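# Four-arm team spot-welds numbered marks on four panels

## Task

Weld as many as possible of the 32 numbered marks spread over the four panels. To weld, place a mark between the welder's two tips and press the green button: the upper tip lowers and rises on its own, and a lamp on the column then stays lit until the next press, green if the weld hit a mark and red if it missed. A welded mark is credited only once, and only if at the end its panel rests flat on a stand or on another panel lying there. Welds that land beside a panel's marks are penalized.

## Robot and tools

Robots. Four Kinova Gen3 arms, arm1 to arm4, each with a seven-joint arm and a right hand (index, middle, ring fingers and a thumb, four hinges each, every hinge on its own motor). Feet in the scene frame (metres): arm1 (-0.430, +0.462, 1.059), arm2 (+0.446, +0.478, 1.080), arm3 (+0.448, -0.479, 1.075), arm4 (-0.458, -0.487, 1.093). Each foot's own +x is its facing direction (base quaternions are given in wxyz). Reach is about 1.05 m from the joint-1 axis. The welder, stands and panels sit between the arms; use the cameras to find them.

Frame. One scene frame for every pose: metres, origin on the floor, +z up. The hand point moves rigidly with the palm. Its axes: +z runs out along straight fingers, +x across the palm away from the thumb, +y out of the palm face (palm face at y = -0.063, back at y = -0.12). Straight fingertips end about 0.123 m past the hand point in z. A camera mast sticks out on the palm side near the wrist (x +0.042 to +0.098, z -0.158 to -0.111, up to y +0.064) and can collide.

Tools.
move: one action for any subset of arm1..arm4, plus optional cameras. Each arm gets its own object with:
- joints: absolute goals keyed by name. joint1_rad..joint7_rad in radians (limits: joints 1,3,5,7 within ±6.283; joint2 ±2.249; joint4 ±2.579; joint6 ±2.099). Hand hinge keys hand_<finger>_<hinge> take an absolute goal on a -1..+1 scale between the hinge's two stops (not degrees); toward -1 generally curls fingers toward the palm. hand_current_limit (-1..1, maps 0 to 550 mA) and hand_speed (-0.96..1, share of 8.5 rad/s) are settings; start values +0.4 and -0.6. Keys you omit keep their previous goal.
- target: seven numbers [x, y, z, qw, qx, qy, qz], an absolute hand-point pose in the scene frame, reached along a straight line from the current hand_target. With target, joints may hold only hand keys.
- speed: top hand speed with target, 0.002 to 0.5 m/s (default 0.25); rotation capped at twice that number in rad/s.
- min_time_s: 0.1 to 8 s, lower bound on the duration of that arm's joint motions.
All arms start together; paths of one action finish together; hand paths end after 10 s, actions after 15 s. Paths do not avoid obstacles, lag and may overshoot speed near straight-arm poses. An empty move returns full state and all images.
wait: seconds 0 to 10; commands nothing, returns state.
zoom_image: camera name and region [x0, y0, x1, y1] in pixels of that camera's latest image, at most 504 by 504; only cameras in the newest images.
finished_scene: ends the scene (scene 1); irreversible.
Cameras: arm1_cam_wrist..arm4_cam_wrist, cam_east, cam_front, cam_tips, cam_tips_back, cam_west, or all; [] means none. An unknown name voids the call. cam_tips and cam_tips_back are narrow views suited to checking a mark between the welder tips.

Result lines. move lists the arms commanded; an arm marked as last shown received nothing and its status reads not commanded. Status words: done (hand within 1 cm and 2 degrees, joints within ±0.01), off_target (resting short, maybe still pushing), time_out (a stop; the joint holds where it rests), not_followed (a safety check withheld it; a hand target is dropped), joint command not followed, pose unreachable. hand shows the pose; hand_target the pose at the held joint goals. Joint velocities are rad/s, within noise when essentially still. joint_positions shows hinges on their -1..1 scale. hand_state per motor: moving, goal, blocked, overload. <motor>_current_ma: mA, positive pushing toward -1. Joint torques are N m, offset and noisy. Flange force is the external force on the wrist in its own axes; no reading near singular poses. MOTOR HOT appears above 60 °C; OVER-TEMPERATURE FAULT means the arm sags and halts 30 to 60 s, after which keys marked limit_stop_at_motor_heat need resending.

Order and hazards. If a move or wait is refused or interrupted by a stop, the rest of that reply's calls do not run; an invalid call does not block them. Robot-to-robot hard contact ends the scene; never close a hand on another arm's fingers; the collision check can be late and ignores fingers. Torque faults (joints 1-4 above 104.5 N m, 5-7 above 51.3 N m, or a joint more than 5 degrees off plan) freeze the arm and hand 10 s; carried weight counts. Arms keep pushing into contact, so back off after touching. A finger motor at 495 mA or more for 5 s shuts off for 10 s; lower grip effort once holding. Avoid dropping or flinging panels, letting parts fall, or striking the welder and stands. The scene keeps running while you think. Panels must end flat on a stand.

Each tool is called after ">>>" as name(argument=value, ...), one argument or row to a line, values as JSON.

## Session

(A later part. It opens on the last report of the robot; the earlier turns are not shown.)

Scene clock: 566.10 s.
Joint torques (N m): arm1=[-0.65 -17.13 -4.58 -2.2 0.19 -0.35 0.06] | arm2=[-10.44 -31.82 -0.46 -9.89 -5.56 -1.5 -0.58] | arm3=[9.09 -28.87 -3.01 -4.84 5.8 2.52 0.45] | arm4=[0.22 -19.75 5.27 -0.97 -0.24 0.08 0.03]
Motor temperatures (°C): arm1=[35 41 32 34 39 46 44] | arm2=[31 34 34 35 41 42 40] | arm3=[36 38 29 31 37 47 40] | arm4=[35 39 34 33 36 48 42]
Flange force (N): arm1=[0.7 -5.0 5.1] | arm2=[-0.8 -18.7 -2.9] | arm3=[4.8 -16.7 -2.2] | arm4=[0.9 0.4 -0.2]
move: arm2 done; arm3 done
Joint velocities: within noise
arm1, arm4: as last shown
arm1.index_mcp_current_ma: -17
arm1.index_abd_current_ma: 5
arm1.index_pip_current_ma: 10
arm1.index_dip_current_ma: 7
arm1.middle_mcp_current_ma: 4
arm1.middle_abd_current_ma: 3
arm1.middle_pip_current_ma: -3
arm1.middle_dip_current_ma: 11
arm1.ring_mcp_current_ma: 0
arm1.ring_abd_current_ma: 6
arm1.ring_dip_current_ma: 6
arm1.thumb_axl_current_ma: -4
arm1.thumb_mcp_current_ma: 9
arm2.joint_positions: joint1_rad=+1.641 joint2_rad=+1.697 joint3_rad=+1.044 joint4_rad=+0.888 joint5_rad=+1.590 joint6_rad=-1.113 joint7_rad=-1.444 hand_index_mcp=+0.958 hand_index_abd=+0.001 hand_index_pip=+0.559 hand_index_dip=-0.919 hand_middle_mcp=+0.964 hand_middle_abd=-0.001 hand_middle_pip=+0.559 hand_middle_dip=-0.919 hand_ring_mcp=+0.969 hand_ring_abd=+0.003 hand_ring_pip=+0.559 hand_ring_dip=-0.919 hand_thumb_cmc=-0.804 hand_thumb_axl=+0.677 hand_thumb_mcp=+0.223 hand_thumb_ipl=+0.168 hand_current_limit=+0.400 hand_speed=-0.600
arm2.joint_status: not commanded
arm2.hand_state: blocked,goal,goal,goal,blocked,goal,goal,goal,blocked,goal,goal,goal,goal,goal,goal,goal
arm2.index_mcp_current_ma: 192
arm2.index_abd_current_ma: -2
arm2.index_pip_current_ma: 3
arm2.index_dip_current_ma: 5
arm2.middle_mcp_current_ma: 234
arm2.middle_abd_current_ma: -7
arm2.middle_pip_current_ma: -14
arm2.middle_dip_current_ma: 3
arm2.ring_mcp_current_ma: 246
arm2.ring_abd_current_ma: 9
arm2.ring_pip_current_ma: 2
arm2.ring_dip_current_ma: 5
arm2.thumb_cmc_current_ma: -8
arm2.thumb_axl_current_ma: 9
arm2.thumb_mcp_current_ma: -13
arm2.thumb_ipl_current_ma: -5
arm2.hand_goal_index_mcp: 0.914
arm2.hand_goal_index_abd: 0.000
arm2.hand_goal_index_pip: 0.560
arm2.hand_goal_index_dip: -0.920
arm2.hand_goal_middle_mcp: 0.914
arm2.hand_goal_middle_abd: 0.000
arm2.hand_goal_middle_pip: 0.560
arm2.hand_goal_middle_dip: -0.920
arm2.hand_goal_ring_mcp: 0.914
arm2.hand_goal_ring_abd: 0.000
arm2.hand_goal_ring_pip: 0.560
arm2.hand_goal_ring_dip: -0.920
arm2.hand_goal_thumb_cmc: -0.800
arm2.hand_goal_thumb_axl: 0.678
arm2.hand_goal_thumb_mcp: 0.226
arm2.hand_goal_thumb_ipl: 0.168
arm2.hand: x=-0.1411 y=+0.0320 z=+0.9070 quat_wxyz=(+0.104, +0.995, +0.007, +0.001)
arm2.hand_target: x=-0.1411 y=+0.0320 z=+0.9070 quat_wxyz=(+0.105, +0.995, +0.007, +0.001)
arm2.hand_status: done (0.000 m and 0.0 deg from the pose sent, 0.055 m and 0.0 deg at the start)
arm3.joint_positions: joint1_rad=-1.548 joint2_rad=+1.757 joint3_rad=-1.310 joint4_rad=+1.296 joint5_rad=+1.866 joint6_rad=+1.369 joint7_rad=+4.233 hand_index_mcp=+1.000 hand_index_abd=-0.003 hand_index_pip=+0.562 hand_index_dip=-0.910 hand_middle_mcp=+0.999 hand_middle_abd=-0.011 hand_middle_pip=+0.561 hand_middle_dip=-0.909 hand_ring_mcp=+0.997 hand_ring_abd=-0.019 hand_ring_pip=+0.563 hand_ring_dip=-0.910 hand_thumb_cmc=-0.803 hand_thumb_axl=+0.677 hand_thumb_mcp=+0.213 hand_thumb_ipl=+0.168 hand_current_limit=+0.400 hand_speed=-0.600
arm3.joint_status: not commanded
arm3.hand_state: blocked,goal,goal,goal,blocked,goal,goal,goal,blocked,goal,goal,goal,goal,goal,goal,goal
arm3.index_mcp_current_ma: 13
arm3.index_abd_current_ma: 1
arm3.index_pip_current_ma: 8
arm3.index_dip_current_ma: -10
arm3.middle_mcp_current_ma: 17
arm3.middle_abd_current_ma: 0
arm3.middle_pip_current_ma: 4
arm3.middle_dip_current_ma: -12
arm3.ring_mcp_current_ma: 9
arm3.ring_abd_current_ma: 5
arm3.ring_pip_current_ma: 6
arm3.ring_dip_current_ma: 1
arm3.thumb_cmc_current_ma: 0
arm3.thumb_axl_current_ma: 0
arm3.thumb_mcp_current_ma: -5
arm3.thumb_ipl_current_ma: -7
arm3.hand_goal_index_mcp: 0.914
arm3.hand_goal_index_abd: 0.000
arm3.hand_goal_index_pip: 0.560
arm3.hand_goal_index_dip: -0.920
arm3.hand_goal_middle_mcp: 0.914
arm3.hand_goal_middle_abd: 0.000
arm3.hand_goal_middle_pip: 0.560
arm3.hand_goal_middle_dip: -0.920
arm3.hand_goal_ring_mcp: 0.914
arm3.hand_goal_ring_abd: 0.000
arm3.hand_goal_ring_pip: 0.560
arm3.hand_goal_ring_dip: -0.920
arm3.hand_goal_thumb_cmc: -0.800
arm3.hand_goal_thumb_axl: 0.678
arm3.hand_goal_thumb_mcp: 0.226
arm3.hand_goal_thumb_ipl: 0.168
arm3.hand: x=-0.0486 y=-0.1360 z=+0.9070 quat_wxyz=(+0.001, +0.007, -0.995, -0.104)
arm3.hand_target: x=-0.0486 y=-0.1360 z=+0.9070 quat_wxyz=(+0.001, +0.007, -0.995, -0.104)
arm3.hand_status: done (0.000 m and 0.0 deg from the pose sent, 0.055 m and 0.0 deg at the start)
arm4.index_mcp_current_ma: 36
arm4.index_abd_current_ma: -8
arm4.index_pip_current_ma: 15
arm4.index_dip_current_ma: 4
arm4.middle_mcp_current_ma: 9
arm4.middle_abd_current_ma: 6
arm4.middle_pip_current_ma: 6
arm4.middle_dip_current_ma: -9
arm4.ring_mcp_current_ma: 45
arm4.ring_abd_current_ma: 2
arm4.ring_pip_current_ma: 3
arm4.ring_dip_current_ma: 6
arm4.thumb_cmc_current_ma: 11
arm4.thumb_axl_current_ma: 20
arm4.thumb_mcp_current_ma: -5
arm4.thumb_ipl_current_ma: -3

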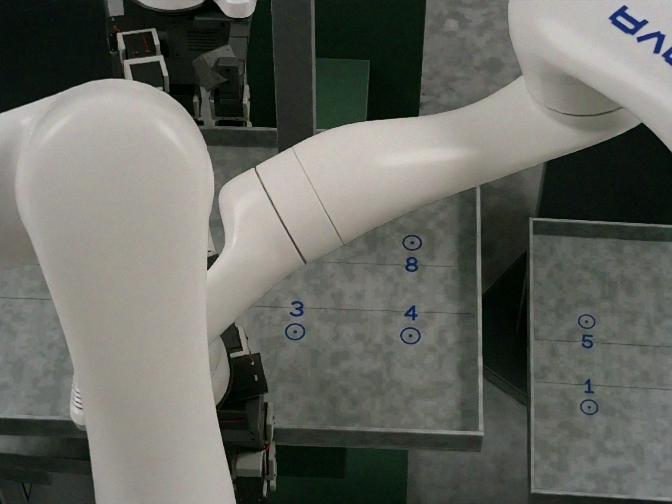

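>>> move(
  arm2={"target": [-0.1418, 0.032, 0.8993, 0.1045, 0.9945, 0.0069, 0.0007], "speed": 0.04},
  arm3={"target": [-0.0493, -0.136, 0.8993, -0.0007, -0.0069, 0.9945, 0.1045], "speed": 0.04},
  arm4={"target": [0.023, -0.503, 0.86, 0, 0, 1, 0], "speed": 0.06},
)

>>> wait(
  seconds=2.5,
  cameras=["cam_front"],
)

>>> zoom_image(
  camera="cam_front",
  region=[300, 20, 400, 110],
)

>>> zoom_image(
  camera="cam_front",
  region=[200, 180, 500, 380],
)

Scene clock: 567.80 s.
Joint torques (N m): arm1=[-0.66 -17.19 -4.62 -2.18 0.17 -0.33 0] | arm2=[-10.23 -30.15 -0.78 -9.46 -5.27 -1.52 -0.63] | arm3=[8.97 -28.2 -2.78 -4.73 5.64 2.37 0.47] | arm4=[0.21 -18.27 4.31 -0.81 -0.32 0.07 0.07]
Motor temperatures (°C): arm1=[35 41 32 34 39 46 44] | arm2=[31 34 34 35 41 42 40] | arm3=[36 38 29 31 37 47 40] | arm4=[35 39 34 33 36 48 42]
Flange force (N): arm1=[0.4 -5.1 5.2] | arm2=[-0.7 -17.9 -5.0] | arm3=[5.0 -16.1 -3.2] | arm4=[0.3 0.3 -4.1]
move: arm2 done; arm3 done; arm4 done
Joint velocities: within noise
arm1: as last shown
arm1.index_mcp_current_ma: -10
arm1.index_abd_current_ma: 11
arm1.index_pip_current_ma: 9
arm1.index_dip_current_ma: 2
arm1.middle_mcp_current_ma: 8
arm1.middle_abd_current_ma: 1
arm1.middle_pip_current_ma: -5
arm1.middle_dip_current_ma: 4
arm1.ring_mcp_current_ma: 7
arm1.ring_abd_current_ma: 7
arm1.ring_pip_current_ma: 9
arm1.ring_dip_current_ma: 12
arm1.thumb_cmc_current_ma: -11
arm1.thumb_axl_current_ma: 1
arm1.thumb_mcp_current_ma: -2
arm1.thumb_ipl_current_ma: -8
arm2.joint_positions: joint1_rad=+1.647 joint2_rad=+1.712 joint3_rad=+1.042 joint4_rad=+0.870 joint5_rad=+1.588 joint6_rad=-1.106 joint7_rad=-1.450 hand_index_mcp=+0.956 hand_index_abd=+0.004 hand_index_pip=+0.559 hand_index_dip=-0.919 hand_middle_mcp=+0.963 hand_middle_abd=+0.001 hand_middle_pip=+0.559 hand_middle_dip=-0.919 hand_ring_mcp=+0.969 hand_ring_abd=-0.006 hand_ring_pip=+0.559 hand_ring_dip=-0.919 hand_thumb_cmc=-0.804 hand_thumb_axl=+0.677 hand_thumb_mcp=+0.222 hand_thumb_ipl=+0.168 hand_current_limit=+0.400 hand_speed=-0.600
arm2.joint_status: not commanded
arm2.hand_state: blocked,goal,goal,goal,blocked,goal,goal,goal,blocked,goal,goal,goal,goal,goal,goal,goal
arm2.index_mcp_current_ma: 181
arm2.index_abd_current_ma: 6
arm2.index_pip_current_ma: 4
arm2.index_dip_current_ma: 2
arm2.middle_mcp_current_ma: 225
arm2.middle_abd_current_ma: -6
arm2.middle_pip_current_ma: -8
arm2.middle_dip_current_ma: 3
arm2.ring_mcp_current_ma: 245
arm2.ring_abd_current_ma: -11
arm2.ring_pip_current_ma: 3
arm2.ring_dip_current_ma: 7
arm2.thumb_cmc_current_ma: -7
arm2.thumb_axl_current_ma: 6
arm2.thumb_mcp_current_ma: -13
arm2.thumb_ipl_current_ma: -7
arm2.hand_goal_index_mcp: 0.914
arm2.hand_goal_index_abd: 0.000
arm2.hand_goal_index_pip: 0.560
arm2.hand_goal_index_dip: -0.920
arm2.hand_goal_middle_mcp: 0.914
arm2.hand_goal_middle_abd: 0.000
arm2.hand_goal_middle_pip: 0.560
arm2.hand_goal_middle_dip: -0.920
arm2.hand_goal_ring_mcp: 0.914
arm2.hand_goal_ring_abd: 0.000
arm2.hand_goal_ring_pip: 0.560
arm2.hand_goal_ring_dip: -0.920
arm2.hand_goal_thumb_cmc: -0.800
arm2.hand_goal_thumb_axl: 0.678
arm2.hand_goal_thumb_mcp: 0.226
arm2.hand_goal_thumb_ipl: 0.168
arm2.hand: x=-0.1418 y=+0.0320 z=+0.8993 quat_wxyz=(+0.105, +0.995, +0.007, +0.001)
arm2.hand_target: x=-0.1418 y=+0.0320 z=+0.8993 quat_wxyz=(+0.104, +0.995, +0.007, +0.001)
arm2.hand_status: done (0.000 m and 0.0 deg from the pose sent, 0.008 m and 0.0 deg at the start)
arm3.joint_positions: joint1_rad=-1.552 joint2_rad=+1.769 joint3_rad=-1.305 joint4_rad=+1.282 joint5_rad=+1.873 joint6_rad=+1.359 joint7_rad=+4.237 hand_index_mcp=+1.000 hand_index_abd=+0.000 hand_index_pip=+0.562 hand_index_dip=-0.910 hand_middle_mcp=+1.000 hand_middle_abd=-0.011 hand_middle_pip=+0.561 hand_middle_dip=-0.909 hand_ring_mcp=+0.998 hand_ring_abd=-0.019 hand_ring_pip=+0.563 hand_ring_dip=-0.910 hand_thumb_cmc=-0.803 hand_thumb_axl=+0.677 hand_thumb_mcp=+0.213 hand_thumb_ipl=+0.168 hand_current_limit=+0.400 hand_speed=-0.600
arm3.joint_status: not commanded
arm3.hand_state: blocked,goal,goal,goal,blocked,goal,goal,goal,blocked,goal,goal,goal,goal,goal,goal,goal
arm3.index_mcp_current_ma: 17
arm3.index_abd_current_ma: 8
arm3.index_pip_current_ma: 15
arm3.index_dip_current_ma: -8
arm3.middle_mcp_current_ma: 15
arm3.middle_abd_current_ma: 6
arm3.middle_pip_current_ma: 6
arm3.middle_dip_current_ma: -5
arm3.ring_mcp_current_ma: 15
arm3.ring_abd_current_ma: 13
arm3.ring_pip_current_ma: 8
arm3.ring_dip_current_ma: -4
arm3.thumb_cmc_current_ma: -1
arm3.thumb_axl_current_ma: -5
arm3.thumb_mcp_current_ma: 2
arm3.thumb_ipl_current_ma: -4
arm3.hand_goal_index_mcp: 0.914
arm3.hand_goal_index_abd: 0.000
arm3.hand_goal_index_pip: 0.560
arm3.hand_goal_index_dip: -0.920
arm3.hand_goal_middle_mcp: 0.914
arm3.hand_goal_middle_abd: 0.000
arm3.hand_goal_middle_pip: 0.560
arm3.hand_goal_middle_dip: -0.920
arm3.hand_goal_ring_mcp: 0.914
arm3.hand_goal_ring_abd: 0.000
arm3.hand_goal_ring_pip: 0.560
arm3.hand_goal_ring_dip: -0.920
arm3.hand_goal_thumb_cmc: -0.800
arm3.hand_goal_thumb_axl: 0.678
arm3.hand_goal_thumb_mcp: 0.226
arm3.hand_goal_thumb_ipl: 0.168
arm3.hand: x=-0.0493 y=-0.1360 z=+0.8993 quat_wxyz=(+0.001, +0.007, -0.995, -0.104)
arm3.hand_target: x=-0.0493 y=-0.1360 z=+0.8993 quat_wxyz=(+0.001, +0.007, -0.995, -0.104)
arm3.hand_status: done (0.000 m and 0.0 deg from the pose sent, 0.008 m and 0.0 deg at the start)
arm4.joint_positions: joint1_rad=+2.197 joint2_rad=+1.536 joint3_rad=+0.707 joint4_rad=+1.623 joint5_rad=-1.580 joint6_rad=+0.709 joint7_rad=+2.899 hand_index_mcp=+0.145 hand_index_abd=-0.008 hand_index_pip=-0.488 hand_index_dip=+0.004 hand_middle_mcp=+0.752 hand_middle_abd=-0.001 hand_middle_pip=+0.577 hand_middle_dip=+0.701 hand_ring_mcp=+0.142 hand_ring_abd=-0.007 hand_ring_pip=-0.488 hand_ring_dip=+0.005 hand_thumb_cmc=-0.569 hand_thumb_axl=+0.677 hand_thumb_mcp=+0.219 hand_thumb_ipl=+0.168 hand_current_limit=+0.400 hand_speed=-0.600
arm4.joint_status: not commanded
arm4.hand_state: blocked,goal,goal,goal,goal,goal,goal,goal,blocked,goal,goal,goal,goal,goal,goal,goal
arm4.index_mcp_current_ma: 39
arm4.index_abd_current_ma: 17
arm4.index_pip_current_ma: 2
arm4.index_dip_current_ma: 9
arm4.middle_mcp_current_ma: -8
arm4.middle_abd_current_ma: -8
arm4.middle_pip_current_ma: -16
arm4.middle_dip_current_ma: -13
arm4.ring_mcp_current_ma: 33
arm4.ring_abd_current_ma: -9
arm4.ring_pip_current_ma: 8
arm4.ring_dip_current_ma: 19
arm4.thumb_cmc_current_ma: -3
arm4.thumb_axl_current_ma: 13
arm4.thumb_mcp_current_ma: 13
arm4.thumb_ipl_current_ma: -1
arm4.hand_goal_index_mcp: 0.100
arm4.hand_goal_index_abd: 0.000
arm4.hand_goal_index_pip: -0.500
arm4.hand_goal_index_dip: 0.000
arm4.hand_goal_middle_mcp: 0.754
arm4.hand_goal_middle_abd: 0.000
arm4.hand_goal_middle_pip: 0.576
arm4.hand_goal_middle_dip: 0.696
arm4.hand_goal_ring_mcp: 0.100
arm4.hand_goal_ring_abd: 0.000
arm4.hand_goal_ring_pip: -0.500
arm4.hand_goal_ring_dip: 0.000
arm4.hand_goal_thumb_cmc: -0.570
arm4.hand_goal_thumb_axl: 0.678
arm4.hand_goal_thumb_mcp: 0.226
arm4.hand_goal_thumb_ipl: 0.168
arm4.hand: x=+0.0230 y=-0.5030 z=+0.8600 quat_wxyz=(+0.000, +0.000, +1.000, +0.000)
arm4.hand_target: x=+0.0230 y=-0.5030 z=+0.8600 quat_wxyz=(+0.000, +0.000, +1.000, +0.000)
arm4.hand_status: done (0.000 m and 0.0 deg from the pose sent, 0.020 m and 0.0 deg at the start)
pictures: none

Scene clock: 570.30 s.
Joint torques (N m): arm1=[-0.64 -17.19 -4.53 -2.23 0.17 -0.28 0.02] | arm2=[-9.96 -31.03 -0.43 -9.3 -5.26 -1.44 -0.57] | arm3=[8.4 -28.65 -3.21 -4.45 5.63 2.18 0.49] | arm4=[0.2 -18.32 4.44 -0.86 -0.3 0.06 0.13]
Motor temperatures (°C): arm1=[35 41 32 34 39 46 44] | arm2=[31 34 34 35 41 42 40] | arm3=[36 38 29 31 38 47 40] | arm4=[35 38 34 33 36 48 42]
Flange force (N): arm1=[0.7 -5.1 5.2] | arm2=[-1.7 -17.2 -3.1] | arm3=[4.5 -15.6 -2.1] | arm4=[0.3 0.5 -3.9]
Joint velocities: within noise
arm1.joint_positions: joint1_rad=+0.406 joint2_rad=+0.911 joint3_rad=-0.553 joint4_rad=+2.248 joint5_rad=+2.208 joint6_rad=+0.213 joint7_rad=+5.047 hand_index_mcp=+0.997 hand_index_abd=-0.011 hand_index_pip=+0.585 hand_index_dip=+0.711 hand_middle_mcp=+0.995 hand_middle_abd=-0.010 hand_middle_pip=+0.585 hand_middle_dip=+0.714 hand_ring_mcp=+0.995 hand_ring_abd=-0.015 hand_ring_pip=+0.590 hand_ring_dip=+0.703 hand_thumb_cmc=-0.573 hand_thumb_axl=+0.677 hand_thumb_mcp=+0.212 hand_thumb_ipl=+0.168 hand_current_limit=+0.400 hand_speed=-0.600
arm1.joint_status: not commanded
arm1.hand_state: goal,goal,goal,goal,goal,goal,goal,goal,goal,goal,goal,goal,goal,goal,goal,goal
arm1.index_mcp_current_ma: -8
arm1.index_abd_current_ma: 14
arm1.index_pip_current_ma: 9
arm1.index_dip_current_ma: -1
arm1.middle_mcp_current_ma: 5
arm1.middle_abd_current_ma: 1
arm1.middle_pip_current_ma: -1
arm1.middle_dip_current_ma: 2
arm1.ring_mcp_current_ma: 6
arm1.ring_abd_current_ma: 9
arm1.ring_pip_current_ma: 10
arm1.ring_dip_current_ma: 10
arm1.thumb_cmc_current_ma: 3
arm1.thumb_axl_current_ma: -3
arm1.thumb_mcp_current_ma: 1
arm1.thumb_ipl_current_ma: 2
arm1.hand_goal_index_mcp: 1.000
arm1.hand_goal_index_abd: 0.000
arm1.hand_goal_index_pip: 0.578
arm1.hand_goal_index_dip: 0.696
arm1.hand_goal_middle_mcp: 1.000
arm1.hand_goal_middle_abd: 0.000
arm1.hand_goal_middle_pip: 0.578
arm1.hand_goal_middle_dip: 0.696
arm1.hand_goal_ring_mcp: 1.000
arm1.hand_goal_ring_abd: 0.000
arm1.hand_goal_ring_pip: 0.578
arm1.hand_goal_ring_dip: 0.696
arm1.hand_goal_thumb_cmc: -0.570
arm1.hand_goal_thumb_axl: 0.678
arm1.hand_goal_thumb_mcp: 0.226
arm1.hand_goal_thumb_ipl: 0.168
arm1.hand: x=-0.7200 y=+0.1000 z=+1.0500 quat_wxyz=(-0.156, -0.988, +0.000, +0.000)
arm1.hand_target: x=-0.7200 y=+0.1000 z=+1.0500 quat_wxyz=(-0.156, -0.988, +0.000, +0.000)
arm1.hand_status: not commanded
arm2.joint_positions: joint1_rad=+1.647 joint2_rad=+1.712 joint3_rad=+1.042 joint4_rad=+0.869 joint5_rad=+1.588 joint6_rad=-1.106 joint7_rad=-1.450 hand_index_mcp=+0.956 hand_index_abd=+0.004 hand_index_pip=+0.559 hand_index_dip=-0.919 hand_middle_mcp=+0.963 hand_middle_abd=+0.001 hand_middle_pip=+0.559 hand_middle_dip=-0.919 hand_ring_mcp=+0.969 hand_ring_abd=-0.006 hand_ring_pip=+0.559 hand_ring_dip=-0.919 hand_thumb_cmc=-0.804 hand_thumb_axl=+0.677 hand_thumb_mcp=+0.223 hand_thumb_ipl=+0.168 hand_current_limit=+0.400 hand_speed=-0.600
arm2.joint_status: not commanded
arm2.hand_state: blocked,goal,goal,goal,blocked,goal,goal,goal,blocked,goal,goal,goal,goal,goal,goal,goal
arm2.index_mcp_current_ma: 179
arm2.index_abd_current_ma: 5
arm2.index_pip_current_ma: 7
arm2.index_dip_current_ma: 6
arm2.middle_mcp_current_ma: 223
arm2.middle_abd_current_ma: -3
arm2.middle_pip_current_ma: -10
arm2.middle_dip_current_ma: -2
arm2.ring_mcp_current_ma: 250
arm2.ring_abd_current_ma: -10
arm2.ring_pip_current_ma: 7
arm2.ring_dip_current_ma: 9
arm2.thumb_cmc_current_ma: -11
arm2.thumb_axl_current_ma: 9
arm2.thumb_mcp_current_ma: -13
arm2.thumb_ipl_current_ma: -2
arm2.hand_goal_index_mcp: 0.914
arm2.hand_goal_index_abd: 0.000
arm2.hand_goal_index_pip: 0.560
arm2.hand_goal_index_dip: -0.920
arm2.hand_goal_middle_mcp: 0.914
arm2.hand_goal_middle_abd: 0.000
arm2.hand_goal_middle_pip: 0.560
arm2.hand_goal_middle_dip: -0.920
arm2.hand_goal_ring_mcp: 0.914
arm2.hand_goal_ring_abd: 0.000
arm2.hand_goal_ring_pip: 0.560
arm2.hand_goal_ring_dip: -0.920
arm2.hand_goal_thumb_cmc: -0.800
arm2.hand_goal_thumb_axl: 0.678
arm2.hand_goal_thumb_mcp: 0.226
arm2.hand_goal_thumb_ipl: 0.168
arm2.hand: x=-0.1418 y=+0.0320 z=+0.8992 quat_wxyz=(+0.104, +0.995, +0.007, +0.001)
arm2.hand_target: x=-0.1418 y=+0.0320 z=+0.8993 quat_wxyz=(+0.104, +0.995, +0.007, +0.001)
arm2.hand_status: done (0.000 m and 0.0 deg from the pose sent, 0.008 m and 0.0 deg at the start)
arm3.joint_positions: joint1_rad=-1.552 joint2_rad=+1.769 joint3_rad=-1.305 joint4_rad=+1.282 joint5_rad=+1.873 joint6_rad=+1.359 joint7_rad=+4.237 hand_index_mcp=+1.000 hand_index_abd=-0.002 hand_index_pip=+0.562 hand_index_dip=-0.910 hand_middle_mcp=+1.000 hand_middle_abd=-0.011 hand_middle_pip=+0.562 hand_middle_dip=-0.909 hand_ring_mcp=+0.998 hand_ring_abd=-0.018 hand_ring_pip=+0.563 hand_ring_dip=-0.910 hand_thumb_cmc=-0.803 hand_thumb_axl=+0.677 hand_thumb_mcp=+0.213 hand_thumb_ipl=+0.168 hand_current_limit=+0.400 hand_speed=-0.600
arm3.joint_status: not commanded
arm3.hand_state: blocked,goal,goal,goal,blocked,goal,goal,goal,blocked,goal,goal,goal,goal,goal,goal,goal
arm3.index_mcp_current_ma: 10
arm3.index_abd_current_ma: 5
arm3.index_pip_current_ma: 12
arm3.index_dip_current_ma: -9
arm3.middle_mcp_current_ma: 15
arm3.middle_abd_current_ma: 7
arm3.middle_pip_current_ma: 6
arm3.middle_dip_current_ma: -5
arm3.ring_mcp_current_ma: 20
arm3.ring_abd_current_ma: 1
arm3.ring_pip_current_ma: 5
arm3.ring_dip_current_ma: 1
arm3.thumb_cmc_current_ma: 3
arm3.thumb_axl_current_ma: -4
arm3.thumb_mcp_current_ma: -2
arm3.thumb_ipl_current_ma: -6
arm3.hand_goal_index_mcp: 0.914
arm3.hand_goal_index_abd: 0.000
arm3.hand_goal_index_pip: 0.560
arm3.hand_goal_index_dip: -0.920
arm3.hand_goal_middle_mcp: 0.914
arm3.hand_goal_middle_abd: 0.000
arm3.hand_goal_middle_pip: 0.560
arm3.hand_goal_middle_dip: -0.920
arm3.hand_goal_ring_mcp: 0.914
arm3.hand_goal_ring_abd: 0.000
arm3.hand_goal_ring_pip: 0.560
arm3.hand_goal_ring_dip: -0.920
arm3.hand_goal_thumb_cmc: -0.800
arm3.hand_goal_thumb_axl: 0.678
arm3.hand_goal_thumb_mcp: 0.226
arm3.hand_goal_thumb_ipl: 0.168
arm3.hand: x=-0.0493 y=-0.1360 z=+0.8993 quat_wxyz=(+0.001, +0.007, -0.994, -0.105)
arm3.hand_target: x=-0.0493 y=-0.1360 z=+0.8993 quat_wxyz=(+0.001, +0.007, -0.994, -0.105)
arm3.hand_status: done (0.000 m and 0.0 deg from the pose sent, 0.008 m and 0.0 deg at the start)
arm4.joint_positions: joint1_rad=+2.197 joint2_rad=+1.536 joint3_rad=+0.707 joint4_rad=+1.623 joint5_rad=-1.580 joint6_rad=+0.709 joint7_rad=+2.899 hand_index_mcp=+0.145 hand_index_abd=-0.008 hand_index_pip=-0.488 hand_index_dip=+0.004 hand_middle_mcp=+0.752 hand_middle_abd=-0.001 hand_middle_pip=+0.577 hand_middle_dip=+0.701 hand_ring_mcp=+0.142 hand_ring_abd=-0.007 hand_ring_pip=-0.488 hand_ring_dip=+0.005 hand_thumb_cmc=-0.569 hand_thumb_axl=+0.677 hand_thumb_mcp=+0.219 hand_thumb_ipl=+0.168 hand_current_limit=+0.400 hand_speed=-0.600
arm4.joint_status: not commanded
arm4.hand_state: blocked,goal,goal,goal,goal,goal,goal,goal,blocked,goal,goal,goal,goal,goal,goal,goal
arm4.index_mcp_current_ma: 51
arm4.index_abd_current_ma: -5
arm4.index_pip_current_ma: 24
arm4.index_dip_current_ma: -7
arm4.middle_mcp_current_ma: -9
arm4.middle_abd_current_ma: -7
arm4.middle_pip_current_ma: 11
arm4.middle_dip_current_ma: -10
arm4.ring_mcp_current_ma: 30
arm4.ring_abd_current_ma: 15
arm4.ring_pip_current_ma: 7
arm4.ring_dip_current_ma: -3
arm4.thumb_cmc_current_ma: 7
arm4.thumb_axl_current_ma: 7
arm4.thumb_mcp_current_ma: -2
arm4.thumb_ipl_current_ma: -7
arm4.hand_goal_index_mcp: 0.100
arm4.hand_goal_index_abd: 0.000
arm4.hand_goal_index_pip: -0.500
arm4.hand_goal_index_dip: 0.000
arm4.hand_goal_middle_mcp: 0.754
arm4.hand_goal_middle_abd: 0.000
arm4.hand_goal_middle_pip: 0.576
arm4.hand_goal_middle_dip: 0.696
arm4.hand_goal_ring_mcp: 0.100
arm4.hand_goal_ring_abd: 0.000
arm4.hand_goal_ring_pip: -0.500
arm4.hand_goal_ring_dip: 0.000
arm4.hand_goal_thumb_cmc: -0.570
arm4.hand_goal_thumb_axl: 0.678
arm4.hand_goal_thumb_mcp: 0.226
arm4.hand_goal_thumb_ipl: 0.168
arm4.hand: x=+0.0230 y=-0.5030 z=+0.8600 quat_wxyz=(+0.000, +0.000, +1.000, +0.000)
arm4.hand_target: x=+0.0230 y=-0.5030 z=+0.8600 quat_wxyz=(+0.000, +0.000, +1.000, +0.000)
arm4.hand_status: done (0.000 m and 0.0 deg from the pose sent, 0.020 m and 0.0 deg at the start)
wait: 2.50 s; at rest by 0.63 s

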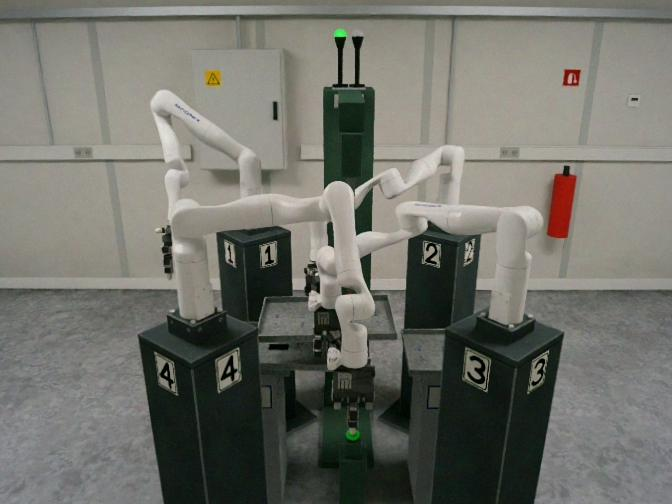

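Scaled by 5.040.

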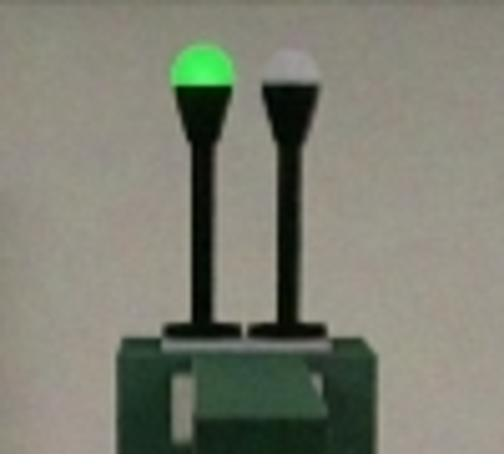

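Scaled by 1.680.

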